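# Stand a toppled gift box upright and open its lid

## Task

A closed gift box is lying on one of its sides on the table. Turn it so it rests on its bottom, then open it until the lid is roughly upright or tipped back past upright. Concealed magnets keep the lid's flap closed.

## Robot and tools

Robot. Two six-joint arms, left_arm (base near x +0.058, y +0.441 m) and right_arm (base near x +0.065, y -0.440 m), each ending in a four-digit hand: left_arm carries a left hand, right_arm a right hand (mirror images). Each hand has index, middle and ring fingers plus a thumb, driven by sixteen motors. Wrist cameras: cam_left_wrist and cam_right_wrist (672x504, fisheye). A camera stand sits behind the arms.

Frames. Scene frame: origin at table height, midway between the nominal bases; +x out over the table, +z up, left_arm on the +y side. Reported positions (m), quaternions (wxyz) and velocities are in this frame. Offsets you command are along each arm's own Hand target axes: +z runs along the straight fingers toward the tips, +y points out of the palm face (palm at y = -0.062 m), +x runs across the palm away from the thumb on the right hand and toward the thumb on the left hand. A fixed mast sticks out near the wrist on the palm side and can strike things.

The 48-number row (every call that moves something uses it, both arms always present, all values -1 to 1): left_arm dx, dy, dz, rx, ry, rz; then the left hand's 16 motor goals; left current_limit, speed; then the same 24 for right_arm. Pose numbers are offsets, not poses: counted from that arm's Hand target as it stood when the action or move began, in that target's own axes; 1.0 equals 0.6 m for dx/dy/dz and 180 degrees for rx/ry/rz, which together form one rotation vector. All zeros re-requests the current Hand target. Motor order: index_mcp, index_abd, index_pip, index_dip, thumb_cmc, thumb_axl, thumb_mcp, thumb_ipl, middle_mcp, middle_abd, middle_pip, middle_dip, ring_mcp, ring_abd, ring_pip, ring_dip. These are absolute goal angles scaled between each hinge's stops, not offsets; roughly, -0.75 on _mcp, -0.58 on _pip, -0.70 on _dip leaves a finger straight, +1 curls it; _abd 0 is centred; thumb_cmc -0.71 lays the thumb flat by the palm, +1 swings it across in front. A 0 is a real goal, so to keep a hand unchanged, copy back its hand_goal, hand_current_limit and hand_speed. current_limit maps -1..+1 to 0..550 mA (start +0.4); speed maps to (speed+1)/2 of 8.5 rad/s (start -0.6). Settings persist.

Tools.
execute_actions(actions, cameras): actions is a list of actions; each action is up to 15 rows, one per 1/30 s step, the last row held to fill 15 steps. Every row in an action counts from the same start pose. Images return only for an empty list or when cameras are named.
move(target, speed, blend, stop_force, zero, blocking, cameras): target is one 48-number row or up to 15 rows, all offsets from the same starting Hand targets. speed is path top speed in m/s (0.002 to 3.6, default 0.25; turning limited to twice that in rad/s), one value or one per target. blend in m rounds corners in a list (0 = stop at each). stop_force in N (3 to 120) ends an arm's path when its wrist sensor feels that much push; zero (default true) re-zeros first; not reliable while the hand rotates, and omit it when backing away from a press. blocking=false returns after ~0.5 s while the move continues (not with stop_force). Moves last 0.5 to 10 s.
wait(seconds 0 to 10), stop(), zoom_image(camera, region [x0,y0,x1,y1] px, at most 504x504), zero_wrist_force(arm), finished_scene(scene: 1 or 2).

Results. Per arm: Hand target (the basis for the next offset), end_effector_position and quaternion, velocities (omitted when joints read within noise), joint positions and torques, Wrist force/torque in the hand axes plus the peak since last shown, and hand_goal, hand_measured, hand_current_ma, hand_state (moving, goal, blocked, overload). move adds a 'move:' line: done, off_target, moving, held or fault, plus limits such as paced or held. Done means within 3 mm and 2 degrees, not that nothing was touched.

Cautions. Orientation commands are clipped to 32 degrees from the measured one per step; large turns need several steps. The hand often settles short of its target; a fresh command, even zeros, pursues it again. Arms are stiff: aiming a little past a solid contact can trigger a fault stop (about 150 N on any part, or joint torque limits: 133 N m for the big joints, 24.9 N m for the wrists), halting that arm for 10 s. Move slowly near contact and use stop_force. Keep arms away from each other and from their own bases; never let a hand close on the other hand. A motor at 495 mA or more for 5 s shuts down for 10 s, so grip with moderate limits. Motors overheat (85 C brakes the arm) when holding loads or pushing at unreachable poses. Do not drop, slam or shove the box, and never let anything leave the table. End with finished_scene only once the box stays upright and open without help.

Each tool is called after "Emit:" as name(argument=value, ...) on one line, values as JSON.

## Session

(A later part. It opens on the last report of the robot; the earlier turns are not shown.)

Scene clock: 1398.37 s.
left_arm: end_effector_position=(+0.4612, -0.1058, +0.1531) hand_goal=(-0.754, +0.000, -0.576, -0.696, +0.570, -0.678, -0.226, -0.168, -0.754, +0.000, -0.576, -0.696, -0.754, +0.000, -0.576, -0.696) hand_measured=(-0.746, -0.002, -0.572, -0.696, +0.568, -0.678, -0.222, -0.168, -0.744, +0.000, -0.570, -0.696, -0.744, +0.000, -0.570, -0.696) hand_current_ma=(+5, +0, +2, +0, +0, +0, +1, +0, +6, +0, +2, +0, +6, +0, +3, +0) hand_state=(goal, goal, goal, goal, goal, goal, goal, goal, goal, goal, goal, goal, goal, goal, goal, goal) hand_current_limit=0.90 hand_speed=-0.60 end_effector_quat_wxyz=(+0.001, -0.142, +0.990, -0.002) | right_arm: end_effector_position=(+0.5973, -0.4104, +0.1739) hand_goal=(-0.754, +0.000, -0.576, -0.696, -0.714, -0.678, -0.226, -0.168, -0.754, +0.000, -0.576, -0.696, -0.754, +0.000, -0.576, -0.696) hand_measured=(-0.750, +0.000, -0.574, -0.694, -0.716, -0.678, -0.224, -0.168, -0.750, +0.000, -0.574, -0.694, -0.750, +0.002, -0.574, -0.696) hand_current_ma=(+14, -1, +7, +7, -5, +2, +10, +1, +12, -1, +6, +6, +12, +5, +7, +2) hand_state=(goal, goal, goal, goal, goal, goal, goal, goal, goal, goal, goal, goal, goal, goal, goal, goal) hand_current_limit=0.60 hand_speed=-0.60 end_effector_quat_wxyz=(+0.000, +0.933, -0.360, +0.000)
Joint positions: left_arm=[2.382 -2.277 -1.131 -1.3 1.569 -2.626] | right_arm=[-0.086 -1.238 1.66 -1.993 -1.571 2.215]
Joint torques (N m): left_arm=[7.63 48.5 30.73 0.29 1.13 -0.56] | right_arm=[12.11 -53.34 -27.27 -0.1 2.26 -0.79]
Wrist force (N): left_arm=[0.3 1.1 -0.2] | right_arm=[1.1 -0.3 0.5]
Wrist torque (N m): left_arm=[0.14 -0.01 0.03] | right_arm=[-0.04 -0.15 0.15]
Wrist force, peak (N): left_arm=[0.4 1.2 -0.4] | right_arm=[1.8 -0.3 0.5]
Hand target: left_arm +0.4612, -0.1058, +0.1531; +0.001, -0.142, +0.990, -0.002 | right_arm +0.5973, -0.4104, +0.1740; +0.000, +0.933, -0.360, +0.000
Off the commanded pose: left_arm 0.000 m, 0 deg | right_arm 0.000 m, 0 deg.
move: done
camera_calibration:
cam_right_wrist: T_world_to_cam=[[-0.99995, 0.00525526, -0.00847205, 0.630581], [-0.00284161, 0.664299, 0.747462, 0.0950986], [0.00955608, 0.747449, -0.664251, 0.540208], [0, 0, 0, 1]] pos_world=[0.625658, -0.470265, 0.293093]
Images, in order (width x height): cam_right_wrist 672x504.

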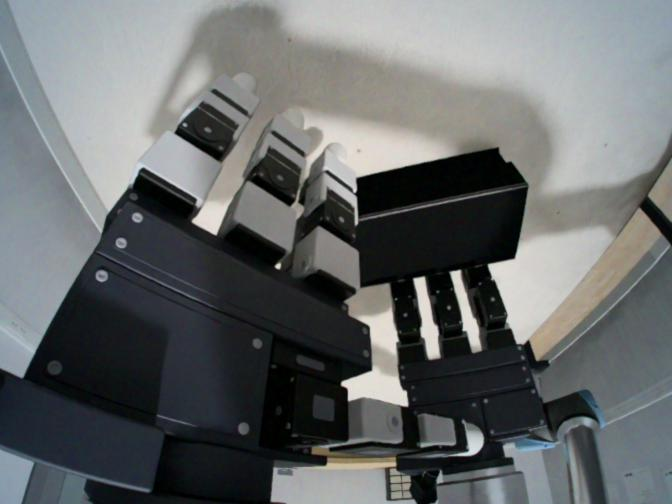

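Emit:
execute_actions(actions=[])

Emit:
zoom_image(camera="cam_left_wrist", region=[450, 85, 560, 245])

Emit:
zoom_image(camera="cam_right_wrist", region=[350, 130, 550, 290])

Scene clock: 1486.67 s.
left_arm: end_effector_position=(+0.4612, -0.1058, +0.1531) hand_goal=(-0.754, +0.000, -0.576, -0.696, +0.570, -0.678, -0.226, -0.168, -0.754, +0.000, -0.576, -0.696, -0.754, +0.000, -0.576, -0.696) hand_measured=(-0.746, -0.002, -0.572, -0.696, +0.568, -0.678, -0.222, -0.168, -0.744, +0.000, -0.570, -0.696, -0.744, +0.000, -0.570, -0.696) hand_current_ma=(+5, +0, +2, +0, +0, +0, +1, +0, +6, +0, +2, +0, +6, +0, +3, +0) hand_state=(goal, goal, goal, goal, goal, goal, goal, goal, goal, goal, goal, goal, goal, goal, goal, goal) hand_current_limit=0.90 hand_speed=-0.60 end_effector_quat_wxyz=(+0.001, -0.142, +0.990, -0.002) | right_arm: end_effector_position=(+0.5973, -0.4104, +0.1740) hand_goal=(-0.754, +0.000, -0.576, -0.696, -0.714, -0.678, -0.226, -0.168, -0.754, +0.000, -0.576, -0.696, -0.754, +0.000, -0.576, -0.696) hand_measured=(-0.750, +0.000, -0.574, -0.694, -0.716, -0.678, -0.224, -0.168, -0.750, +0.000, -0.574, -0.694, -0.750, +0.002, -0.574, -0.696) hand_current_ma=(+14, -1, +7, +7, -5, +2, +10, +1, +12, -1, +6, +6, +12, +5, +7, +2) hand_state=(goal, goal, goal, goal, goal, goal, goal, goal, goal, goal, goal, goal, goal, goal, goal, goal) hand_current_limit=0.60 hand_speed=-0.60 end_effector_quat_wxyz=(+0.000, +0.933, -0.360, +0.000)
Joint positions: left_arm=[2.382 -2.277 -1.131 -1.3 1.569 -2.626] | right_arm=[-0.086 -1.238 1.66 -1.993 -1.571 2.214]
Joint velocities: within noise
Joint torques (N m): left_arm=[8.72 47.71 30.78 0.37 1.07 -0.43] | right_arm=[10.67 -53.79 -27.76 0.03 2.33 -0.75]
Motor temperatures (°C): left_arm=[32 32 31 39 33 35] | right_arm=[28 38 29 32 34 35]
Wrist force (N): left_arm=[0.4 0.9 -0.3] | right_arm=[1.1 -0.3 0.5]
Wrist torque (N m): left_arm=[0.12 -0.03 0.05] | right_arm=[-0.04 -0.15 0.14]
Wrist force, peak (N): left_arm=[0.5 1.2 -0.4] | right_arm=[1.7 -0.4 0.5]
Hand target: left_arm +0.4612, -0.1058, +0.1531; +0.001, -0.142, +0.990, -0.002 | right_arm +0.5973, -0.4104, +0.1740; +0.000, +0.933, -0.360, +0.000
Off the commanded pose: left_arm 0.000 m, 0 deg | right_arm 0.000 m, 0 deg.
camera_calibration:
cam_left_wrist: T_world_to_cam=[[0.933746, -0.357387, -0.0198307, -0.499986], [-0.244116, -0.676364, 0.694939, -0.108305], [-0.261775, -0.644055, -0.718796, 0.289161], [0, 0, 0, 1]] pos_world=[0.516116, -0.0657064, 0.273198]
cam_right_wrist: T_world_to_cam=[[-0.999953, 0.00475694, -0.00842079, 0.630334], [-0.00313492, 0.66425, 0.747504, 0.0952469], [0.00914935, 0.747495, -0.664204, 0.54047], [0, 0, 0, 1]] pos_world=[0.625659, -0.470265, 0.293093]

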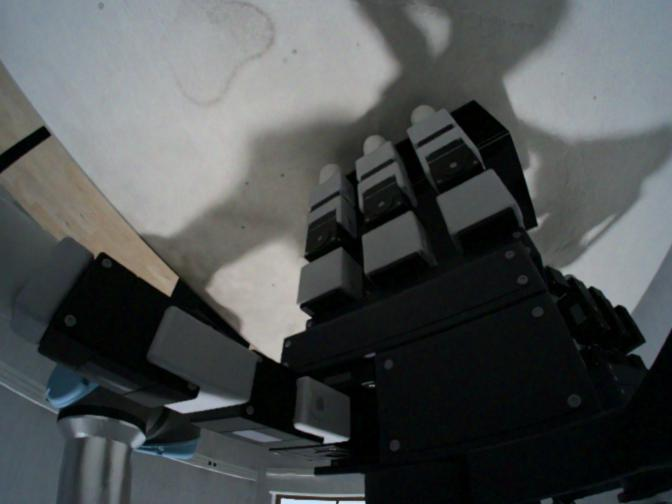

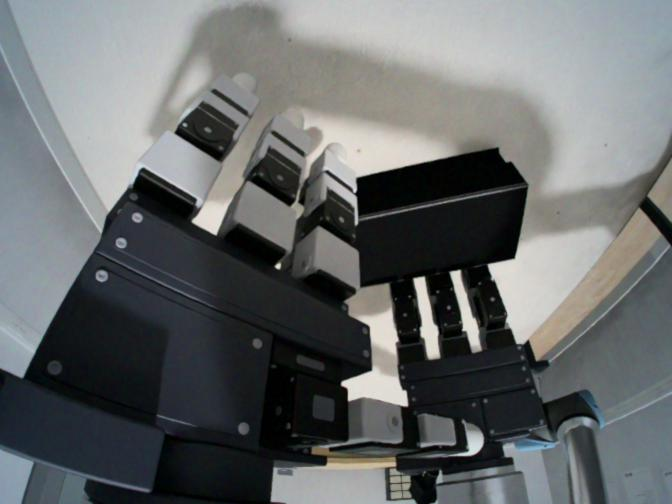

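Scaled by 3.150 from the camera's 672x504 image, which has a finer 960x720 frame.

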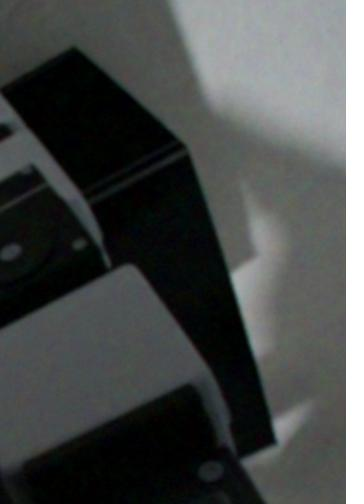

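Scaled by 2.520 from the camera's 672x504 image, which has a finer 960x720 frame.

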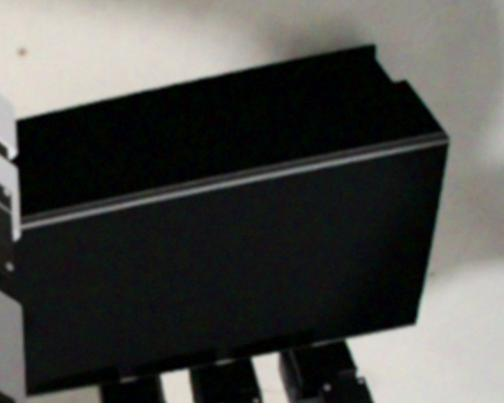

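Emit:
move(target=[0,0,0,0,0,0,-0.754,0,-0.576,-0.696,0.571,-0.678,-0.226,-0.168,-0.754,0,-0.576,-0.696,-0.754,0,-0.576,-0.696,0.9,-0.6,-0.3175,0.2878,0.04,0,0,0,-0.754,0,-0.576,-0.696,-0.714,-0.678,-0.226,-0.168,-0.754,0,-0.576,-0.696,-0.754,0,-0.576,-0.696,0.6,-0.6], speed=0.2, cameras=["cam_right_wrist"])

Emit:
zoom_image(camera="cam_right_wrist", region=[200, 60, 420, 280])

Scene clock: 1531.90 s.
left_arm: end_effector_position=(+0.4612, -0.1057, +0.1531) hand_goal=(-0.754, +0.000, -0.576, -0.696, +0.570, -0.678, -0.226, -0.168, -0.754, +0.000, -0.576, -0.696, -0.754, +0.000, -0.576, -0.696) hand_measured=(-0.738, +0.008, -0.568, -0.696, +0.568, -0.678, -0.222, -0.168, -0.748, +0.000, -0.572, -0.696, -0.750, +0.000, -0.572, -0.696) hand_current_ma=(+12, +3, +4, +0, +0, +0, +1, +0, +2, +0, +1, +0, +2, +0, +1, +0) hand_state=(goal, goal, goal, goal, goal, goal, goal, goal, goal, goal, goal, goal, goal, goal, goal, goal) hand_current_limit=0.90 hand_speed=-0.60 end_effector_quat_wxyz=(+0.001, -0.142, +0.990, -0.002) | right_arm: end_effector_position=(+0.3403, -0.4105, +0.1499) hand_goal=(-0.754, +0.000, -0.576, -0.696, -0.714, -0.678, -0.226, -0.168, -0.754, +0.000, -0.576, -0.696, -0.754, +0.000, -0.576, -0.696) hand_measured=(-0.756, +0.004, -0.578, -0.694, -0.716, -0.678, -0.224, -0.168, -0.750, +0.000, -0.574, -0.694, -0.750, +0.002, -0.574, -0.696) hand_current_ma=(-4, +8, -7, +7, -5, +2, +10, +1, +11, -1, +6, +6, +11, +5, +7, +2) hand_state=(goal, goal, goal, goal, goal, goal, goal, goal, goal, goal, goal, goal, goal, goal, goal, goal) hand_current_limit=0.60 hand_speed=-0.60 end_effector_quat_wxyz=(+0.000, +0.933, -0.360, +0.000)
Joint positions: left_arm=[2.382 -2.277 -1.131 -1.3 1.569 -2.626] | right_arm=[-0.157 -1.83 2.347 -2.088 -1.571 2.143]
Joint torques (N m): left_arm=[8.01 47.43 30.32 3.17 -1.5 -0.29] | right_arm=[-13.39 -25.01 -15.52 0.07 2.37 -0.76]
Wrist force (N): left_arm=[0.2 0.7 -0.3] | right_arm=[1.5 -0.2 0.5]
Wrist torque (N m): left_arm=[0.12 -0.03 0.07] | right_arm=[-0.04 -0.17 0.19]
Wrist force, peak (N): left_arm=[-3.5 6.4 -2.4] | right_arm=[11.5 2.3 -23.6]
Hand target: left_arm +0.4612, -0.1058, +0.1531; +0.001, -0.142, +0.990, -0.002 | right_arm +0.3402, -0.4105, +0.1499; +0.000, +0.933, -0.360, +0.000
Off the commanded pose: left_arm 0.000 m, 0 deg | right_arm 0.000 m, 0 deg.
move: done
camera_calibration:
cam_right_wrist: T_world_to_cam=[[-0.999953, 0.00475792, -0.00842112, 0.373245], [-0.00313389, 0.664301, 0.747459, 0.112484], [0.00915051, 0.74745, -0.664255, 0.526946], [0, 0, 0, 1]] pos_world=[0.368759, -0.470365, 0.269093]
Images, in order (width x height): cam_right_wrist 672x504.

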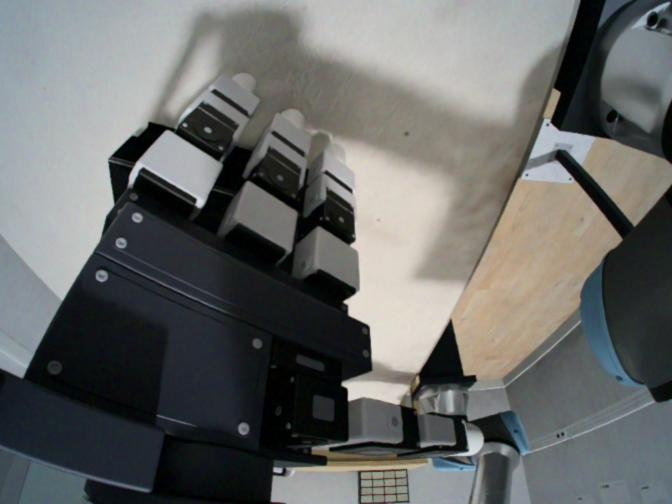

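Scaled by 2.291 from the camera's 672x504 image, which has a finer 960x720 frame.

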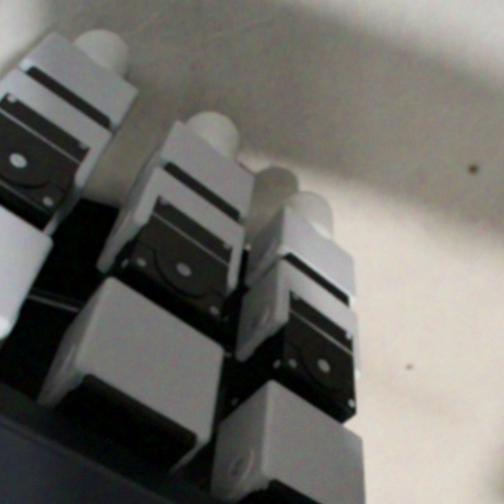

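Emit:
move(target=[[0,0,0,0,0,0,-0.754,0,-0.576,-0.696,0.571,-0.678,-0.226,-0.168,-0.754,0,-0.576,-0.696,-0.754,0,-0.576,-0.696,0.9,-0.6,0.06,0.08,-0.01,0,0,0,-0.754,0,-0.576,-0.696,-0.714,-0.678,-0.226,-0.168,-0.754,0,-0.576,-0.696,-0.754,0,-0.576,-0.696,0.6,-0.6],[0,0,0,0,0,0,-0.754,0,-0.576,-0.696,0.571,-0.678,-0.226,-0.168,-0.754,0,-0.576,-0.696,-0.754,0,-0.576,-0.696,0.9,-0.6,0.111,0.147,0,0,0,0.22,-0.754,0,-0.576,-0.696,-0.714,-0.678,-0.226,-0.168,-0.754,0,-0.576,-0.696,-0.754,0,-0.576,-0.696,0.6,-0.6]], speed=0.2, cameras=["all"])

Emit:
zoom_image(camera="cam_right_wrist", region=[300, 20, 620, 280])

Scene clock: 1549.73 s.
left_arm: end_effector_position=(+0.4612, -0.1058, +0.1531) hand_goal=(-0.754, +0.000, -0.576, -0.696, +0.570, -0.678, -0.226, -0.168, -0.754, +0.000, -0.576, -0.696, -0.754, +0.000, -0.576, -0.696) hand_measured=(-0.738, +0.008, -0.568, -0.696, +0.568, -0.678, -0.222, -0.168, -0.748, +0.000, -0.572, -0.696, -0.750, +0.000, -0.572, -0.696) hand_current_ma=(+12, +3, +4, +0, +0, +0, +1, +0, +2, +0, +1, +0, +2, +0, +1, +0) hand_state=(goal, goal, goal, goal, goal, goal, goal, goal, goal, goal, goal, goal, goal, goal, goal, goal) hand_current_limit=0.90 hand_speed=-0.60 end_effector_quat_wxyz=(+0.001, -0.142, +0.990, -0.002) | right_arm: end_effector_position=(+0.3304, -0.5205, +0.1500) hand_goal=(-0.754, +0.000, -0.576, -0.696, -0.714, -0.678, -0.226, -0.168, -0.754, +0.000, -0.576, -0.696, -0.754, +0.000, -0.576, -0.696) hand_measured=(-0.756, +0.004, -0.578, -0.694, -0.716, -0.678, -0.224, -0.168, -0.750, +0.000, -0.574, -0.694, -0.750, +0.002, -0.574, -0.696) hand_current_ma=(-3, +8, -7, +7, -5, +2, +10, +1, +11, -1, +6, +6, +11, +5, +7, +2) hand_state=(goal, goal, goal, goal, goal, goal, goal, goal, goal, goal, goal, goal, goal, goal, goal, goal) hand_current_limit=0.60 hand_speed=-0.60 end_effector_quat_wxyz=(+0.000, +0.756, -0.654, +0.000)
Joint positions: left_arm=[2.382 -2.277 -1.131 -1.3 1.569 -2.626] | right_arm=[-0.62 -1.81 2.333 -2.094 -1.571 2.371]
Joint torques (N m): left_arm=[7.97 47.17 28.63 4.11 0.25 -0.11] | right_arm=[-12.88 5.16 -26.86 -4.51 -2.23 1.58]
Wrist force (N): left_arm=[0.1 0.8 -0.2] | right_arm=[1.2 -0.6 0.1]
Wrist torque (N m): left_arm=[0.12 -0.01 0.06] | right_arm=[-0.08 -0.13 -0.01]
Wrist force, peak (N): left_arm=[0.0 1.1 -0.5] | right_arm=[1.8 -0.6 0.6]
Hand target: left_arm +0.4612, -0.1058, +0.1531; +0.001, -0.142, +0.990, -0.002 | right_arm +0.3304, -0.5206, +0.1500; +0.000, +0.756, -0.654, +0.000
Off the commanded pose: left_arm 0.000 m, 0 deg | right_arm 0.000 m, 0 deg.
move: done
camera_calibration:
cam_left_wrist: T_world_to_cam=[[0.933746, -0.357387, -0.0198307, -0.499986], [-0.244116, -0.676364, 0.694939, -0.108305], [-0.261775, -0.644055, -0.718796, 0.289161], [0, 0, 0, 1]] pos_world=[0.516116, -0.0657064, 0.273198]
cam_right_wrist: T_world_to_cam=[[-0.767864, 0.640556, -0.00857145, 0.618074], [0.420521, 0.514101, 0.747571, -0.0326958], [0.483267, 0.570428, -0.664127, 0.360553], [0, 0, 0, 1]] pos_world=[0.314103, -0.584771, 0.269193]

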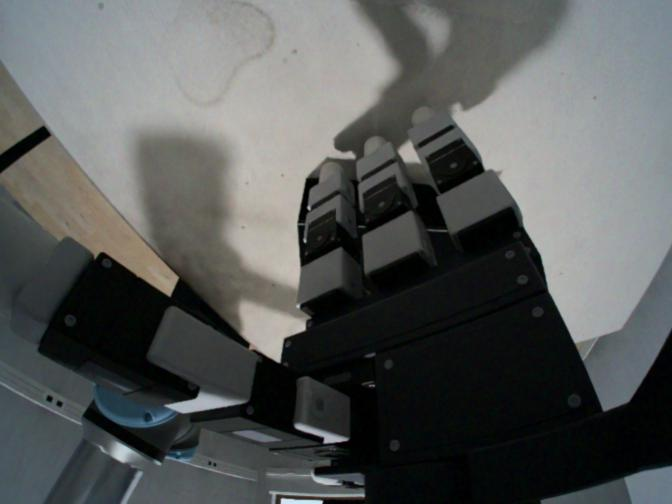

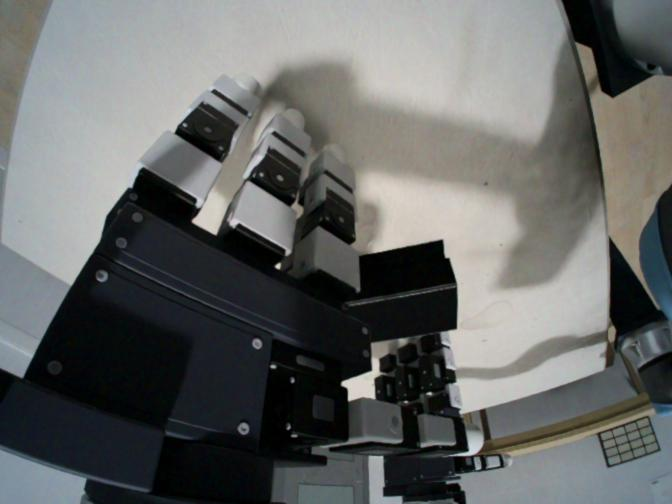

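Scaled by 1.575 from the camera's 672x504 image, which has a finer 960x720 frame.

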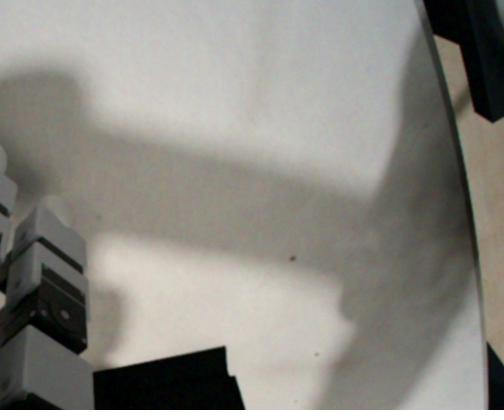

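Emit:
zoom_image(camera="cam_right_wrist", region=[350, 225, 490, 345])

Scaled by 3.600 from the camera's 672x504 image, which has a finer 960x720 frame.

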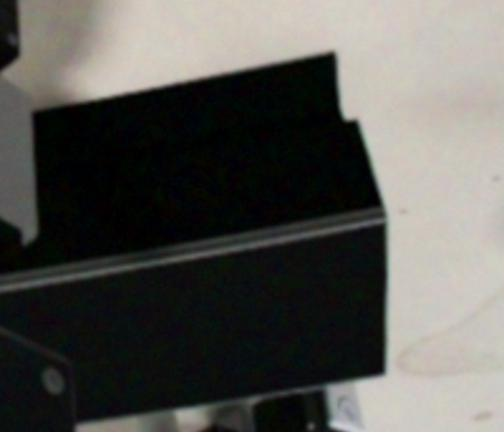

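Emit:
move(target=[[0,0.067,-0.045,0,0,0,-0.754,0,-0.576,-0.696,0.571,-0.678,-0.226,-0.168,-0.754,0,-0.576,-0.696,-0.754,0,-0.576,-0.696,0.9,-0.6,-0.0867,-0.2145,-0.117,0,0,0.4,-0.754,0,-0.358,0.391,-0.714,-0.678,-0.226,-0.168,-0.754,0,-0.358,0.391,-0.754,0,-0.358,0.391,0.75,-0.6],[-0.114,-0.01,-0.045,0,0,0.213,-0.754,0,-0.576,-0.696,0.571,-0.678,-0.226,-0.168,-0.754,0,-0.576,-0.696,-0.754,0,-0.576,-0.696,0.9,-0.6,-0.178,-0.2657,0.05,0,0,0.664,-0.754,0,-0.358,0.391,-0.714,-0.678,-0.226,-0.168,-0.754,0,-0.358,0.391,-0.754,0,-0.358,0.391,0.75,-0.6]], speed=0.25, cameras=["all"])

Emit:
move(target=[0,0,0,0,0,0,-0.754,0,-0.576,-0.696,0.571,-0.678,-0.226,-0.168,-0.754,0,-0.576,-0.696,-0.754,0,-0.576,-0.696,0.9,-0.6,0,0,0.08,0,0,0,-0.754,0,-0.358,0.391,-0.714,-0.678,-0.226,-0.168,-0.754,0,-0.358,0.391,-0.754,0,-0.358,0.391,0.75,-0.6], speed=0.012, stop_force=3)

Scene clock: 1619.97 s.
left_arm: end_effector_position=(+0.5284, -0.0921, +0.1802) hand_goal=(-0.754, +0.000, -0.576, -0.696, +0.570, -0.678, -0.226, -0.168, -0.754, +0.000, -0.576, -0.696, -0.754, +0.000, -0.576, -0.696) hand_measured=(-0.750, +0.002, -0.574, -0.696, +0.568, -0.678, -0.222, -0.168, -0.748, +0.000, -0.572, -0.696, -0.750, +0.000, -0.572, -0.696) hand_current_ma=(+2, +1, +1, +0, +0, +0, +1, +0, +2, +0, +1, +0, +1, +0, +1, +0) hand_state=(goal, goal, goal, goal, goal, goal, goal, goal, goal, goal, goal, goal, goal, goal, goal, goal) hand_current_limit=0.90 hand_speed=-0.60 end_effector_quat_wxyz=(+0.002, +0.191, +0.982, -0.002) | right_arm: end_effector_position=(+0.4728, -0.3921, +0.1200) hand_goal=(-0.754, +0.000, -0.358, +0.390, -0.714, -0.678, -0.226, -0.168, -0.754, +0.000, -0.358, +0.390, -0.754, +0.000, -0.358, +0.390) hand_measured=(-0.754, +0.002, -0.362, +0.386, -0.716, -0.678, -0.224, -0.168, -0.752, +0.000, -0.362, +0.386, -0.752, +0.002, -0.362, +0.386) hand_current_ma=(-3, +8, -11, -11, -5, +2, +10, +1, +8, -1, -10, -10, +8, +5, -11, -11) hand_state=(goal, goal, goal, goal, goal, goal, goal, goal, goal, goal, goal, goal, goal, goal, goal, goal) hand_current_limit=0.75 hand_speed=-0.60 end_effector_quat_wxyz=(+0.000, +0.184, +0.983, +0.000)
Joint positions: left_arm=[2.394 -2.274 -1.065 -1.368 1.569 -1.946] | right_arm=[-0.441 -1.778 2.401 -2.194 -1.571 4.636]
Joint torques (N m): left_arm=[12.56 41.66 31.87 0.06 -1.56 1.94] | right_arm=[12.05 3.59 -14.01 -4.61 -2.19 1.79]
Wrist force (N): left_arm=[0.3 0.3 -0.6] | right_arm=[1.5 -0.3 0.2]
Wrist torque (N m): left_arm=[0.17 0.02 -0.01] | right_arm=[-0.04 -0.21 0.05]
Wrist force, peak (N): left_arm=[0.2 1.2 -0.2] | right_arm=[1.8 -0.5 0.7]
Hand target: left_arm +0.5284, -0.0921, +0.1802; +0.002, +0.191, +0.982, -0.002 | right_arm +0.4729, -0.3920, +0.1199; +0.000, +0.185, +0.983, +0.000
Off the commanded pose: left_arm 0.000 m, 0 deg | right_arm 0.000 m, 0 deg.
move: done
camera_calibration:
cam_left_wrist: T_world_to_cam=[[0.510863, -0.859467, -0.0183243, -0.380408], [-0.6134, -0.379371, 0.692689, 0.121378], [-0.602295, -0.342629, -0.721004, 0.543047], [0, 0, 0, 1]] pos_world=[0.595864, -0.0948368, 0.300491]
cam_right_wrist: T_world_to_cam=[[0.935862, 0.352268, -0.00840609, -0.273671], [0.239779, -0.619171, 0.747753, -0.495114], [0.258204, -0.701808, -0.663924, -0.193893], [0, 0, 0, 1]] pos_world=[0.4249, -0.34623, 0.239192]

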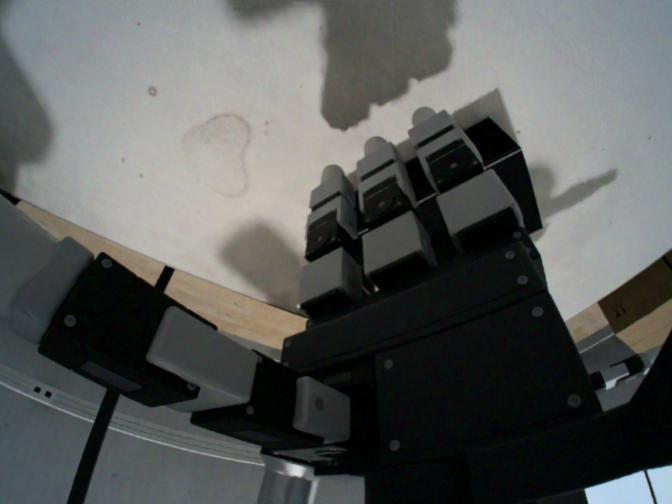

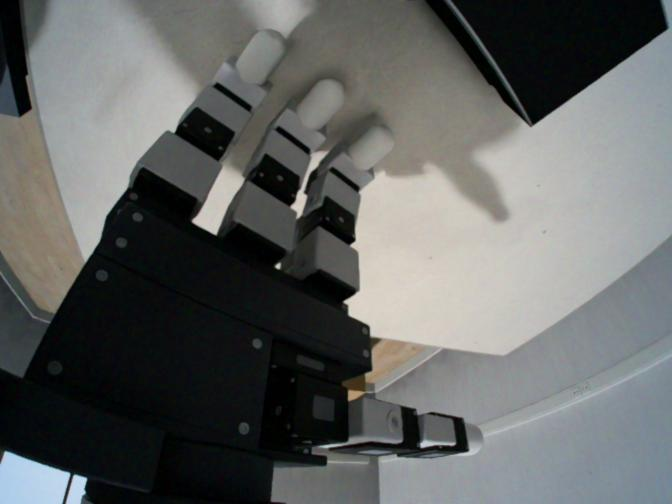

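Scene clock: 1624.00 s.
left_arm: end_effector_position=(+0.5284, -0.0921, +0.1802) hand_goal=(-0.754, +0.000, -0.576, -0.696, +0.570, -0.678, -0.226, -0.168, -0.754, +0.000, -0.576, -0.696, -0.754, +0.000, -0.576, -0.696) hand_measured=(-0.750, +0.002, -0.574, -0.696, +0.568, -0.678, -0.222, -0.168, -0.748, +0.000, -0.572, -0.696, -0.750, +0.000, -0.572, -0.696) hand_current_ma=(+2, +1, +1, +0, +0, +0, +1, +0, +2, +0, +1, +0, +1, +0, +1, +0) hand_state=(goal, goal, goal, goal, goal, goal, goal, goal, goal, goal, goal, goal, goal, goal, goal, goal) hand_current_limit=0.90 hand_speed=-0.60 end_effector_quat_wxyz=(+0.002, +0.191, +0.982, -0.002) | right_arm: end_effector_position=(+0.4728, -0.3920, +0.0873) hand_goal=(-0.754, +0.000, -0.358, +0.390, -0.714, -0.678, -0.226, -0.168, -0.754, +0.000, -0.358, +0.390, -0.754, +0.000, -0.358, +0.390) hand_measured=(-0.754, +0.004, -0.364, +0.386, -0.716, -0.678, -0.224, -0.168, -0.752, +0.000, -0.362, +0.386, -0.752, +0.002, -0.362, +0.386) hand_current_ma=(-1, +8, -19, -11, -5, +2, +10, +1, +8, +0, -14, -10, +8, +6, -13, -11) hand_state=(goal, goal, goal, goal, goal, goal, goal, goal, goal, goal, goal, goal, goal, goal, goal, goal) hand_current_limit=0.75 hand_speed=-0.60 end_effector_quat_wxyz=(+0.000, +0.185, +0.983, +0.000)
Joint positions: left_arm=[2.394 -2.274 -1.065 -1.368 1.569 -1.946] | right_arm=[-0.441 -1.704 2.452 -2.319 -1.571 4.637]
Joint torques (N m): left_arm=[14.12 42.72 31.48 0.04 -1.47 1.92] | right_arm=[8.5 -25.45 -23.31 0.34 -2.1 1.67]
Wrist force (N): left_arm=[0.2 0.3 -0.7] | right_arm=[1.3 0.1 -3.6]
Wrist torque (N m): left_arm=[0.17 0.02 -0.01] | right_arm=[0.20 -0.12 0.02]
Wrist force, peak (N): left_arm=[0.3 0.6 -0.8] | right_arm=[3.5 3.1 -24.3]
Hand target: left_arm +0.5284, -0.0921, +0.1802; +0.002, +0.191, +0.982, -0.002 | right_arm +0.4728, -0.3920, +0.0873; +0.000, +0.185, +0.983, +0.000 (not the last commanded pose)
Off the commanded pose: left_arm 0.000 m, 0 deg | right_arm 0.015 m, 0 deg.
move: contact (right_arm)

Emit:
move(target=[0,0,0,0,0,0,-0.754,0,-0.576,-0.696,0.571,-0.678,-0.226,-0.168,-0.754,0,-0.576,-0.696,-0.754,0,-0.576,-0.696,0.9,-0.6,0,0,-0.05,0,0,0,-0.754,0,-0.358,0.029,-0.714,-0.678,-0.226,-0.168,-0.754,0,-0.358,0.029,-0.754,0,-0.358,0.029,0.9,-0.6], speed=0.1)

Emit:
move(target=[0,0,0,0,0,0,-0.754,0,-0.576,-0.696,0.571,-0.678,-0.226,-0.168,-0.754,0,-0.576,-0.696,-0.754,0,-0.576,-0.696,0.9,-0.6,0,0,0.06,0,0,0,-0.754,0,-0.358,0.029,-0.714,-0.678,-0.226,-0.168,-0.754,0,-0.358,0.029,-0.754,0,-0.358,0.029,0.9,-0.6], speed=0.01, stop_force=3, cameras=["cam_right_wrist"])

Emit:
zoom_image(camera="cam_right_wrist", region=[400, 0, 672, 160])

Scene clock: 1640.30 s.
left_arm: end_effector_position=(+0.5284, -0.0921, +0.1802) hand_goal=(-0.754, +0.000, -0.576, -0.696, +0.570, -0.678, -0.226, -0.168, -0.754, +0.000, -0.576, -0.696, -0.754, +0.000, -0.576, -0.696) hand_measured=(-0.750, +0.002, -0.574, -0.696, +0.568, -0.678, -0.222, -0.168, -0.748, +0.000, -0.572, -0.696, -0.750, +0.000, -0.572, -0.696) hand_current_ma=(+2, +1, +1, +0, +0, +0, +1, +0, +2, +0, +1, +0, +1, +0, +1, +0) hand_state=(goal, goal, goal, goal, goal, goal, goal, goal, goal, goal, goal, goal, goal, goal, goal, goal) hand_current_limit=0.90 hand_speed=-0.60 end_effector_quat_wxyz=(+0.002, +0.191, +0.982, -0.002) | right_arm: end_effector_position=(+0.4729, -0.3920, +0.1172) hand_goal=(-0.754, +0.000, -0.358, +0.028, -0.714, -0.678, -0.226, -0.168, -0.754, +0.000, -0.358, +0.028, -0.754, +0.000, -0.358, +0.028) hand_measured=(-0.750, +0.002, -0.356, +0.030, -0.716, -0.678, -0.224, -0.168, -0.752, +0.000, -0.356, +0.030, -0.752, +0.002, -0.356, +0.030) hand_current_ma=(+12, +7, +6, +7, -5, +2, +10, +1, +9, +0, +5, +7, +10, +6, +6, +7) hand_state=(goal, goal, goal, goal, goal, goal, goal, goal, goal, goal, goal, goal, goal, goal, goal, goal) hand_current_limit=0.90 hand_speed=-0.60 end_effector_quat_wxyz=(+0.000, +0.185, +0.983, +0.000)
Joint positions: left_arm=[2.394 -2.274 -1.065 -1.368 1.569 -1.946] | right_arm=[-0.441 -1.773 2.406 -2.204 -1.571 4.637]
Joint torques (N m): left_arm=[13.99 42.31 31.73 0.22 -1.44 1.84] | right_arm=[-13.33 -24.97 -25.74 -0.15 -1.82 -0.68]
Wrist force (N): left_arm=[0.1 0.4 -0.7] | right_arm=[1.4 -0.6 0.3]
Wrist torque (N m): left_arm=[0.19 0.03 -0.02] | right_arm=[-0.09 -0.20 0.06]
Wrist force, peak (N): left_arm=[0.5 0.6 -0.7] | right_arm=[1.6 0.3 -3.9]
Hand target: left_arm +0.5284, -0.0921, +0.1802; +0.002, +0.191, +0.982, -0.002 | right_arm +0.4728, -0.3920, +0.1173; +0.000, +0.185, +0.983, +0.000
Off the commanded pose: left_arm 0.000 m, 0 deg | right_arm 0.000 m, 0 deg.
move: done

Scene clock: 1643.53 s.
left_arm: end_effector_position=(+0.5284, -0.0921, +0.1802) hand_goal=(-0.754, +0.000, -0.576, -0.696, +0.570, -0.678, -0.226, -0.168, -0.754, +0.000, -0.576, -0.696, -0.754, +0.000, -0.576, -0.696) hand_measured=(-0.750, +0.002, -0.574, -0.696, +0.568, -0.678, -0.222, -0.168, -0.748, +0.000, -0.572, -0.696, -0.750, +0.000, -0.572, -0.696) hand_current_ma=(+2, +1, +1, +0, +0, +0, +1, +0, +2, +0, +1, +0, +1, +0, +1, +0) hand_state=(goal, goal, goal, goal, goal, goal, goal, goal, goal, goal, goal, goal, goal, goal, goal, goal) hand_current_limit=0.90 hand_speed=-0.60 end_effector_quat_wxyz=(+0.002, +0.191, +0.982, -0.002) | right_arm: end_effector_position=(+0.4728, -0.3921, +0.0974) hand_goal=(-0.754, +0.000, -0.358, +0.028, -0.714, -0.678, -0.226, -0.168, -0.754, +0.000, -0.358, +0.028, -0.754, +0.000, -0.358, +0.028) hand_measured=(-0.752, +0.002, -0.354, +0.034, -0.716, -0.678, -0.224, -0.168, -0.752, +0.000, -0.354, +0.034, -0.752, +0.002, -0.354, +0.032) hand_current_ma=(+8, +6, +14, +17, -5, +2, +11, +1, +6, +0, +12, +16, +8, +5, +11, +12) hand_state=(goal, goal, goal, goal, goal, goal, goal, goal, goal, goal, goal, goal, goal, goal, goal, goal) hand_current_limit=0.90 hand_speed=-0.60 end_effector_quat_wxyz=(+0.000, +0.185, +0.983, +0.000)
Joint positions: left_arm=[2.394 -2.274 -1.065 -1.368 1.569 -1.946] | right_arm=[-0.441 -1.729 2.437 -2.279 -1.571 4.637]
Joint torques (N m): left_arm=[14.98 41.94 31.62 0.24 -1.45 1.95] | right_arm=[-5.47 -26.03 -24.33 0.04 2.51 -0.43]
Wrist force (N): left_arm=[0.3 0.5 -0.6] | right_arm=[1.6 -0.7 -0.5]
Wrist torque (N m): left_arm=[0.19 0.02 -0.01] | right_arm=[-0.04 -0.19 0.06]
Wrist force, peak (N): left_arm=[0.5 0.3 -0.8] | right_arm=[2.0 -3.9 -6.7]
Hand target: left_arm +0.5284, -0.0921, +0.1802; +0.002, +0.191, +0.982, -0.002 | right_arm +0.4728, -0.3920, +0.0974; +0.000, +0.185, +0.983, +0.000 (not the last commanded pose)
Off the commanded pose: left_arm 0.000 m, 0 deg | right_arm 0.016 m, 0 deg.
move: contact (right_arm)
camera_calibration:
cam_right_wrist: T_world_to_cam=[[0.935973, 0.351968, -0.00852583, -0.274116], [0.239666, -0.61922, 0.747747, -0.478146], [0.257904, -0.701915, -0.663929, -0.208761], [0, 0, 0, 1]] pos_world=[0.425001, -0.34613, 0.216592]
Images, in order (width x height): cam_right_wrist 672x504.

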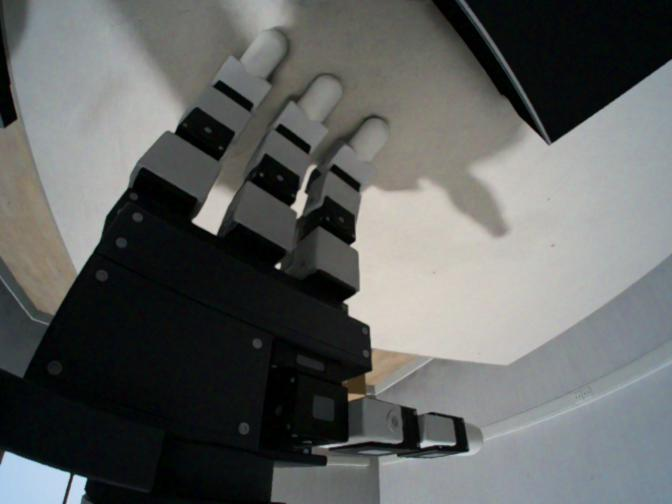

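Scaled by 1.853 from the camera's 672x504 image, which has a finer 960x720 frame.

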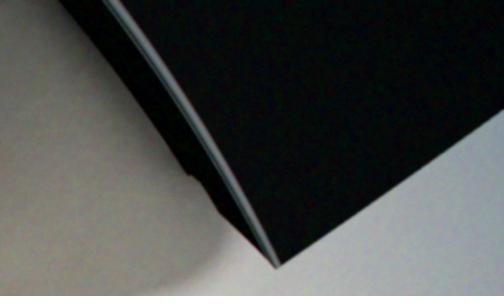

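Emit:
move(target=[[0,-0.03,0,0,0,0,-0.754,0,-0.576,-0.696,0.571,-0.678,-0.226,-0.168,-0.754,0,-0.576,-0.696,-0.754,0,-0.576,-0.696,0.9,-0.6,0,0,-0.0083,0,0,0,-0.754,0,-0.358,0.029,-0.714,-0.678,-0.226,-0.168,-0.754,0,-0.358,0.029,-0.754,0,-0.358,0.029,0.9,-0.6],[0,-0.055,0,0,0,0,-0.754,0,-0.576,-0.696,0.571,-0.678,-0.226,-0.168,-0.754,0,-0.576,-0.696,-0.754,0,-0.576,-0.696,0.9,-0.6,0,0.135,-0.0083,0,0,0,-0.754,0,-0.358,0.029,-0.714,-0.678,-0.226,-0.168,-0.754,0,-0.358,0.029,-0.754,0,-0.358,0.029,0.9,-0.6]], speed=0.06)

Emit:
move(target=[0,0,0,0,0,0,-0.754,0,-0.576,-0.696,0.571,-0.678,-0.226,-0.168,-0.754,0,-0.576,-0.696,-0.754,0,-0.576,-0.696,0.9,-0.6,0,0.06,0,0,0,0,-0.754,0,-0.358,0.029,-0.714,-0.678,-0.226,-0.168,-0.754,0,-0.358,0.029,-0.754,0,-0.358,0.029,0.9,-0.6], speed=0.015, stop_force=14, cameras=["all"])

Emit:
zoom_image(camera="cam_right_wrist", region=[180, 0, 480, 220])

Scene clock: 1661.60 s.
left_arm: end_effector_position=(+0.5161, -0.1227, +0.1803) hand_goal=(-0.754, +0.000, -0.576, -0.696, +0.570, -0.678, -0.226, -0.168, -0.754, +0.000, -0.576, -0.696, -0.754, +0.000, -0.576, -0.696) hand_measured=(-0.750, +0.002, -0.574, -0.696, +0.568, -0.678, -0.222, -0.168, -0.750, +0.000, -0.572, -0.696, -0.750, +0.000, -0.572, -0.696) hand_current_ma=(+2, +1, +1, +0, +0, +0, +1, +0, +2, +0, +1, +0, +1, +0, +1, +0) hand_state=(goal, goal, goal, goal, goal, goal, goal, goal, goal, goal, goal, goal, goal, goal, goal, goal) hand_current_limit=0.90 hand_speed=-0.60 end_effector_quat_wxyz=(+0.002, +0.191, +0.982, -0.002) | right_arm: end_effector_position=(+0.5022, -0.3167, +0.1024) hand_goal=(-0.754, +0.000, -0.358, +0.028, -0.714, -0.678, -0.226, -0.168, -0.754, +0.000, -0.358, +0.028, -0.754, +0.000, -0.358, +0.028) hand_measured=(-0.756, +0.002, -0.356, +0.030, -0.716, -0.678, -0.224, -0.168, -0.754, +0.000, -0.356, +0.030, -0.752, +0.002, -0.356, +0.030) hand_current_ma=(-4, +4, +5, +7, -5, +2, +11, +1, +1, +0, +5, +7, +4, +5, +6, +7) hand_state=(goal, goal, goal, goal, goal, goal, goal, goal, goal, goal, goal, goal, goal, goal, goal, goal) hand_current_limit=0.90 hand_speed=-0.60 end_effector_quat_wxyz=(+0.000, +0.185, +0.983, +0.000)
Joint positions: left_arm=[2.354 -2.323 -0.981 -1.404 1.569 -1.986] | right_arm=[-0.208 -1.649 2.354 -2.276 -1.571 4.869]
Joint torques (N m): left_arm=[-13.94 43.28 31.45 0.13 1.81 -1.79] | right_arm=[12.03 -0.52 -24.81 -4.83 -1.98 1.72]
Wrist force (N): left_arm=[0.3 0.3 -0.7] | right_arm=[1.5 -1.2 -0.7]
Wrist torque (N m): left_arm=[0.17 -0.02 0.07] | right_arm=[0.04 -0.17 0.02]
Wrist force, peak (N): left_arm=[0.1 1.1 -0.5] | right_arm=[1.5 -1.6 -0.5]
Hand target: left_arm +0.5161, -0.1227, +0.1803; +0.002, +0.191, +0.982, -0.002 | right_arm +0.5022, -0.3166, +0.1024; +0.000, +0.185, +0.983, +0.000
Off the commanded pose: left_arm 0.000 m, 0 deg | right_arm 0.000 m, 0 deg.
move: done

Scene clock: 1663.23 s.
left_arm: end_effector_position=(+0.5161, -0.1227, +0.1803) hand_goal=(-0.754, +0.000, -0.576, -0.696, +0.570, -0.678, -0.226, -0.168, -0.754, +0.000, -0.576, -0.696, -0.754, +0.000, -0.576, -0.696) hand_measured=(-0.750, +0.002, -0.574, -0.696, +0.568, -0.678, -0.222, -0.168, -0.750, +0.000, -0.572, -0.696, -0.750, +0.000, -0.572, -0.696) hand_current_ma=(+2, +1, +1, +0, +0, +0, +1, +0, +2, +0, +1, +0, +1, +0, +1, +0) hand_state=(goal, goal, goal, goal, goal, goal, goal, goal, goal, goal, goal, goal, goal, goal, goal, goal) hand_current_limit=0.90 hand_speed=-0.60 end_effector_quat_wxyz=(+0.002, +0.191, +0.982, -0.002) | right_arm: end_effector_position=(+0.5047, -0.3101, +0.1024) hand_goal=(-0.754, +0.000, -0.358, +0.028, -0.714, -0.678, -0.226, -0.168, -0.754, +0.000, -0.358, +0.028, -0.754, +0.000, -0.358, +0.028) hand_measured=(-0.756, +0.002, -0.356, +0.030, -0.716, -0.678, -0.224, -0.168, -0.754, +0.000, -0.356, +0.030, -0.752, +0.002, -0.356, +0.030) hand_current_ma=(-4, +4, +5, +7, -5, +2, +11, +1, +1, +0, +5, +7, +3, +5, +6, +7) hand_state=(goal, goal, goal, goal, goal, goal, goal, goal, goal, goal, goal, goal, goal, goal, goal, goal) hand_current_limit=0.90 hand_speed=-0.60 end_effector_quat_wxyz=(+0.000, +0.185, +0.983, +0.000)
Joint positions: left_arm=[2.354 -2.323 -0.981 -1.404 1.569 -1.986] | right_arm=[-0.189 -1.64 2.346 -2.277 -1.571 4.888]
Joint torques (N m): left_arm=[-14.29 43.38 32.29 0.21 1.83 -1.7] | right_arm=[-13.63 -30.68 -12.24 -0.29 -0.73 -0.72]
Wrist force (N): left_arm=[0.4 0.2 -0.5] | right_arm=[1.5 -0.1 0.1]
Wrist torque (N m): left_arm=[0.14 -0.03 0.09] | right_arm=[0.00 -0.20 0.17]
Wrist force, peak (N): left_arm=[0.5 0.5 -0.8] | right_arm=[1.6 -1.5 -0.7]
Hand target: left_arm +0.5161, -0.1227, +0.1803; +0.002, +0.191, +0.982, -0.002 | right_arm +0.5047, -0.3101, +0.1024; +0.000, +0.185, +0.983, +0.000 (not the last commanded pose)
Off the commanded pose: left_arm 0.000 m, 0 deg | right_arm 0.029 m, 0 deg.
move: held (right_arm; a check stopped the path); limits=held
pose unreachable (right arm): on one or more control steps of this call, first in action 0 (counted from 0), this arm could not follow its commanded pose, so it was not sent that pose on those steps. It may still have moved: this result reports where it is.
cause: moving toward the commanded pose would bring a part of the arm too close to another arm (a part of this arm just beyond joint 6 (wrist 3) and a part of the left arm just beyond its joint 6 (wrist 3), 8 mm apart when this arm was first held).
camera_calibration:
cam_left_wrist: T_world_to_cam=[[0.510696, -0.859566, -0.0183266, -0.400335], [-0.613458, -0.379244, 0.692707, 0.102199], [-0.602378, -0.34252, -0.720986, 0.525283], [0, 0, 0, 1]] pos_world=[0.583563, -0.125437, 0.300591]
cam_right_wrist: T_world_to_cam=[[0.935965, 0.35199, -0.00855145, -0.332741], [0.239699, -0.619208, 0.747747, -0.438827], [0.257905, -0.701914, -0.663929, -0.156182], [0, 0, 0, 1]] pos_world=[0.456901, -0.26423, 0.221592]

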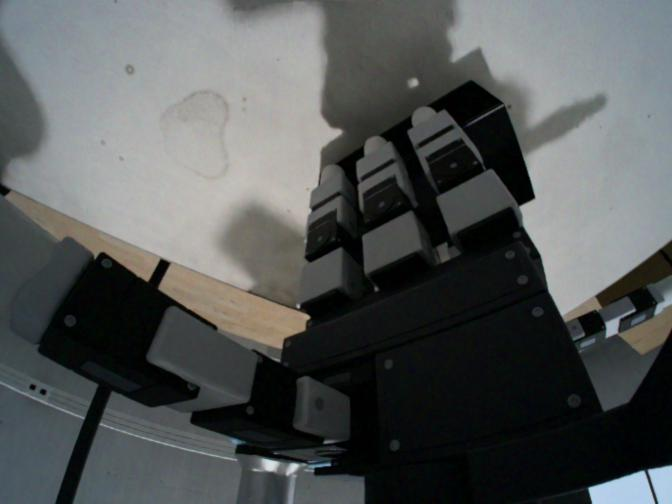

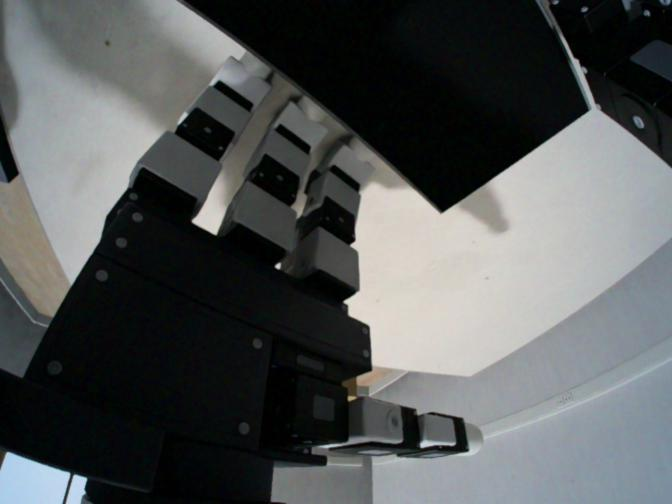

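Scaled by 1.680 from the camera's 672x504 image, which has a finer 960x720 frame.

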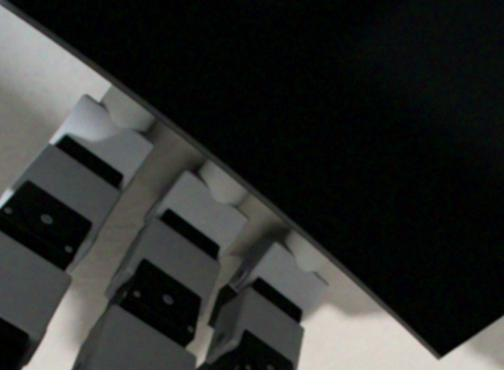

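Emit:
move(target=[[0,0.067,0.03,0.139,0,0,-0.754,0,-0.576,-0.696,0.571,-0.678,-0.226,-0.168,-0.754,0,-0.576,-0.696,-0.754,0,-0.576,-0.696,0.9,-0.6,0,0,0,0,0,0,-0.754,0,-0.358,0.029,-0.714,-0.678,-0.226,-0.168,-0.754,0,-0.358,0.029,-0.754,0,-0.358,0.029,0.9,-0.6],[0,0.06,0.06,0.139,0,0,-0.754,0,-0.576,-0.696,0.571,-0.678,-0.226,-0.168,-0.754,0,-0.576,-0.696,-0.754,0,-0.576,-0.696,0.9,-0.6,0,0,0,0,0,0,-0.754,0,-0.358,0.029,-0.714,-0.678,-0.226,-0.168,-0.754,0,-0.358,0.029,-0.754,0,-0.358,0.029,0.9,-0.6]], speed=0.1)

Emit:
move(target=[0,0,0,0,0,0,-0.754,0,-0.576,-0.696,0.571,-0.678,-0.226,-0.168,-0.754,0,-0.576,-0.696,-0.754,0,-0.576,-0.696,0.9,-0.6,0,0.06,0,0,0,0,-0.754,0,-0.358,0.029,-0.714,-0.678,-0.226,-0.168,-0.754,0,-0.358,0.029,-0.754,0,-0.358,0.029,0.9,-0.6], speed=0.015, stop_force=14, cameras=["all"])

Emit:
zoom_image(camera="cam_right_wrist", region=[180, 0, 480, 220])

Scene clock: 1684.77 s.
left_arm: end_effector_position=(+0.5297, -0.0895, +0.1444) hand_goal=(-0.754, +0.000, -0.576, -0.696, +0.570, -0.678, -0.226, -0.168, -0.754, +0.000, -0.576, -0.696, -0.754, +0.000, -0.576, -0.696) hand_measured=(-0.750, +0.002, -0.574, -0.696, +0.568, -0.678, -0.222, -0.168, -0.750, +0.000, -0.572, -0.696, -0.750, +0.000, -0.572, -0.696) hand_current_ma=(+1, +1, +1, +0, +0, +0, +1, +0, +2, +0, +1, +0, +1, +0, +1, +0) hand_state=(goal, goal, goal, goal, goal, goal, goal, goal, goal, goal, goal, goal, goal, goal, goal, goal) hand_current_limit=0.90 hand_speed=-0.60 end_effector_quat_wxyz=(-0.040, +0.186, +0.958, -0.215) | right_arm: end_effector_position=(+0.5047, -0.3101, +0.1024) hand_goal=(-0.754, +0.000, -0.358, +0.028, -0.714, -0.678, -0.226, -0.168, -0.754, +0.000, -0.358, +0.028, -0.754, +0.000, -0.358, +0.028) hand_measured=(-0.756, +0.002, -0.356, +0.030, -0.716, -0.678, -0.224, -0.168, -0.754, +0.000, -0.356, +0.030, -0.752, +0.002, -0.356, +0.030) hand_current_ma=(-4, +4, +5, +7, -5, +2, +11, +1, +1, +0, +5, +7, +3, +5, +6, +7) hand_state=(goal, goal, goal, goal, goal, goal, goal, goal, goal, goal, goal, goal, goal, goal, goal, goal) hand_current_limit=0.90 hand_speed=-0.60 end_effector_quat_wxyz=(+0.000, +0.185, +0.983, +0.000)
Joint positions: left_arm=[2.534 -2.173 -1.322 -1.105 1.144 -1.829] | right_arm=[-0.189 -1.64 2.346 -2.277 -1.571 4.888]
Joint torques (N m): left_arm=[-13.92 36.75 16.84 4.49 -2.29 -1.69] | right_arm=[-12.66 -30.36 -12.73 -0.05 -0.63 -0.69]
Wrist force (N): left_arm=[1.4 0.0 -0.1] | right_arm=[1.6 -0.3 0.3]
Wrist torque (N m): left_arm=[-0.01 -0.12 0.16] | right_arm=[-0.03 -0.21 0.17]
Wrist force, peak (N): left_arm=[1.5 0.0 -0.1] | right_arm=[1.9 -0.5 0.3]
Hand target: left_arm +0.5296, -0.0895, +0.1442; -0.040, +0.186, +0.958, -0.215 | right_arm +0.5047, -0.3101, +0.1024; +0.000, +0.185, +0.983, +0.000
Off the commanded pose: left_arm 0.000 m, 0 deg | right_arm 0.000 m, 0 deg.
move: done

Scene clock: 1686.67 s.
left_arm: end_effector_position=(+0.5296, -0.0895, +0.1442) hand_goal=(-0.754, +0.000, -0.576, -0.696, +0.570, -0.678, -0.226, -0.168, -0.754, +0.000, -0.576, -0.696, -0.754, +0.000, -0.576, -0.696) hand_measured=(-0.740, +0.002, -0.572, -0.696, +0.568, -0.678, -0.222, -0.168, -0.736, +0.000, -0.570, -0.696, -0.736, +0.000, -0.568, -0.696) hand_current_ma=(+11, +0, +2, +0, +0, +0, +1, +0, +16, +0, +2, +0, +17, +0, +4, +0) hand_state=(goal, goal, goal, goal, goal, goal, goal, goal, goal, goal, goal, goal, goal, goal, goal, goal) hand_current_limit=0.90 hand_speed=-0.60 end_effector_quat_wxyz=(-0.040, +0.186, +0.958, -0.215) | right_arm: end_effector_position=(+0.5084, -0.3008, +0.1025) hand_goal=(-0.754, +0.000, -0.358, +0.028, -0.714, -0.678, -0.226, -0.168, -0.754, +0.000, -0.358, +0.028, -0.754, +0.000, -0.358, +0.028) hand_measured=(-0.780, +0.000, -0.352, +0.048, -0.716, -0.678, -0.224, -0.168, -0.780, +0.000, -0.352, +0.052, -0.780, +0.002, -0.352, +0.054) hand_current_ma=(-106, +2, +22, +79, -5, +2, +11, +1, -103, -1, +20, +94, -104, +3, +22, +99) hand_state=(blocked, goal, goal, blocked, goal, goal, goal, goal, blocked, goal, goal, blocked, blocked, goal, goal, blocked) hand_current_limit=0.90 hand_speed=-0.60 end_effector_quat_wxyz=(+0.000, +0.185, +0.983, +0.000)
Joint positions: left_arm=[2.534 -2.173 -1.322 -1.105 1.144 -1.829] | right_arm=[-0.163 -1.627 2.334 -2.278 -1.571 4.915]
Joint torques (N m): left_arm=[-14.09 37.46 16.26 2.79 -2.35 -1.59] | right_arm=[-11.28 -28.96 -10.64 0.38 2.12 -0.71]
Wrist force (N): left_arm=[1.6 2.5 -8.3] | right_arm=[1.0 -6.5 -6.4]
Wrist torque (N m): left_arm=[0.42 -0.30 0.12] | right_arm=[0.56 -0.01 -0.02]
Wrist force, peak (N): left_arm=[1.6 2.9 -8.9] | right_arm=[1.6 -14.8 -14.4]
Hand target: left_arm +0.5296, -0.0895, +0.1442; -0.040, +0.186, +0.958, -0.215 | right_arm +0.5084, -0.3008, +0.1025; +0.000, +0.185, +0.983, +0.000 (not the last commanded pose)
Off the commanded pose: left_arm 0.000 m, 0 deg | right_arm 0.026 m, 0 deg.
move: contact (right_arm)
camera_calibration:
cam_left_wrist: T_world_to_cam=[[0.527761, -0.814792, 0.239965, -0.421689], [-0.483793, -0.056145, 0.87338, 0.0823266], [-0.69815, -0.577029, -0.423822, 0.50572], [0, 0, 0, 1]] pos_world=[0.615448, -0.0471516, 0.243623]
cam_right_wrist: T_world_to_cam=[[0.935964, 0.351995, -0.0084181, -0.339412], [0.239602, -0.619225, 0.747764, -0.433895], [0.257997, -0.701898, -0.663911, -0.150625], [0, 0, 0, 1]] pos_world=[0.460501, -0.25493, 0.221592]

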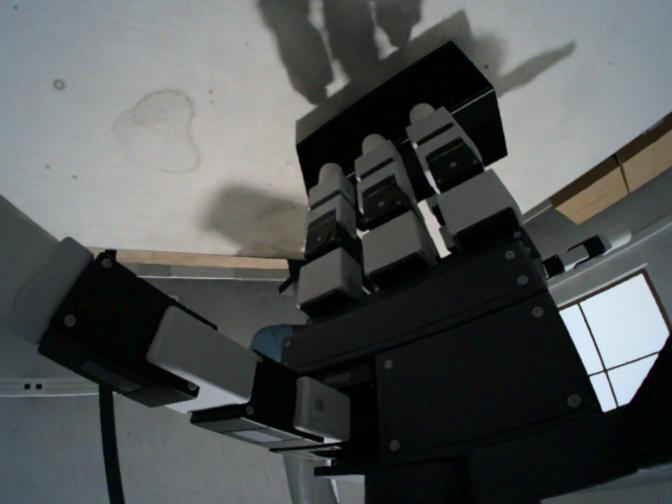

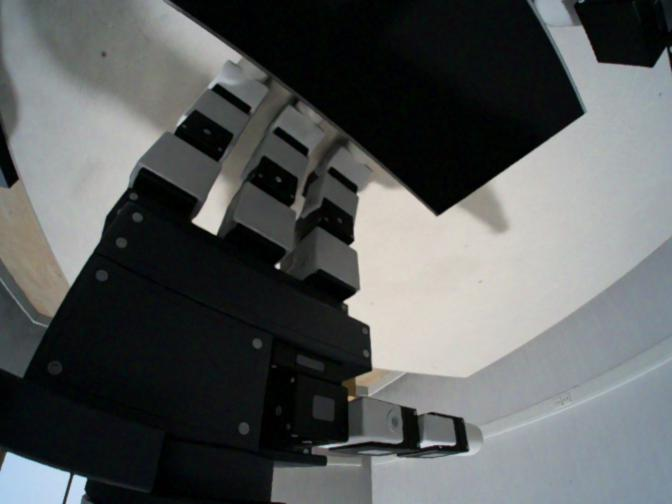

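Scaled by 1.680 from the camera's 672x504 image, which has a finer 960x720 frame.

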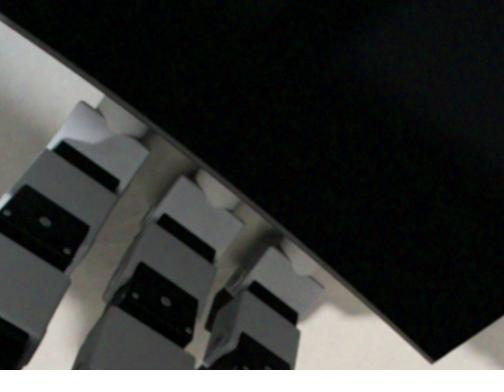

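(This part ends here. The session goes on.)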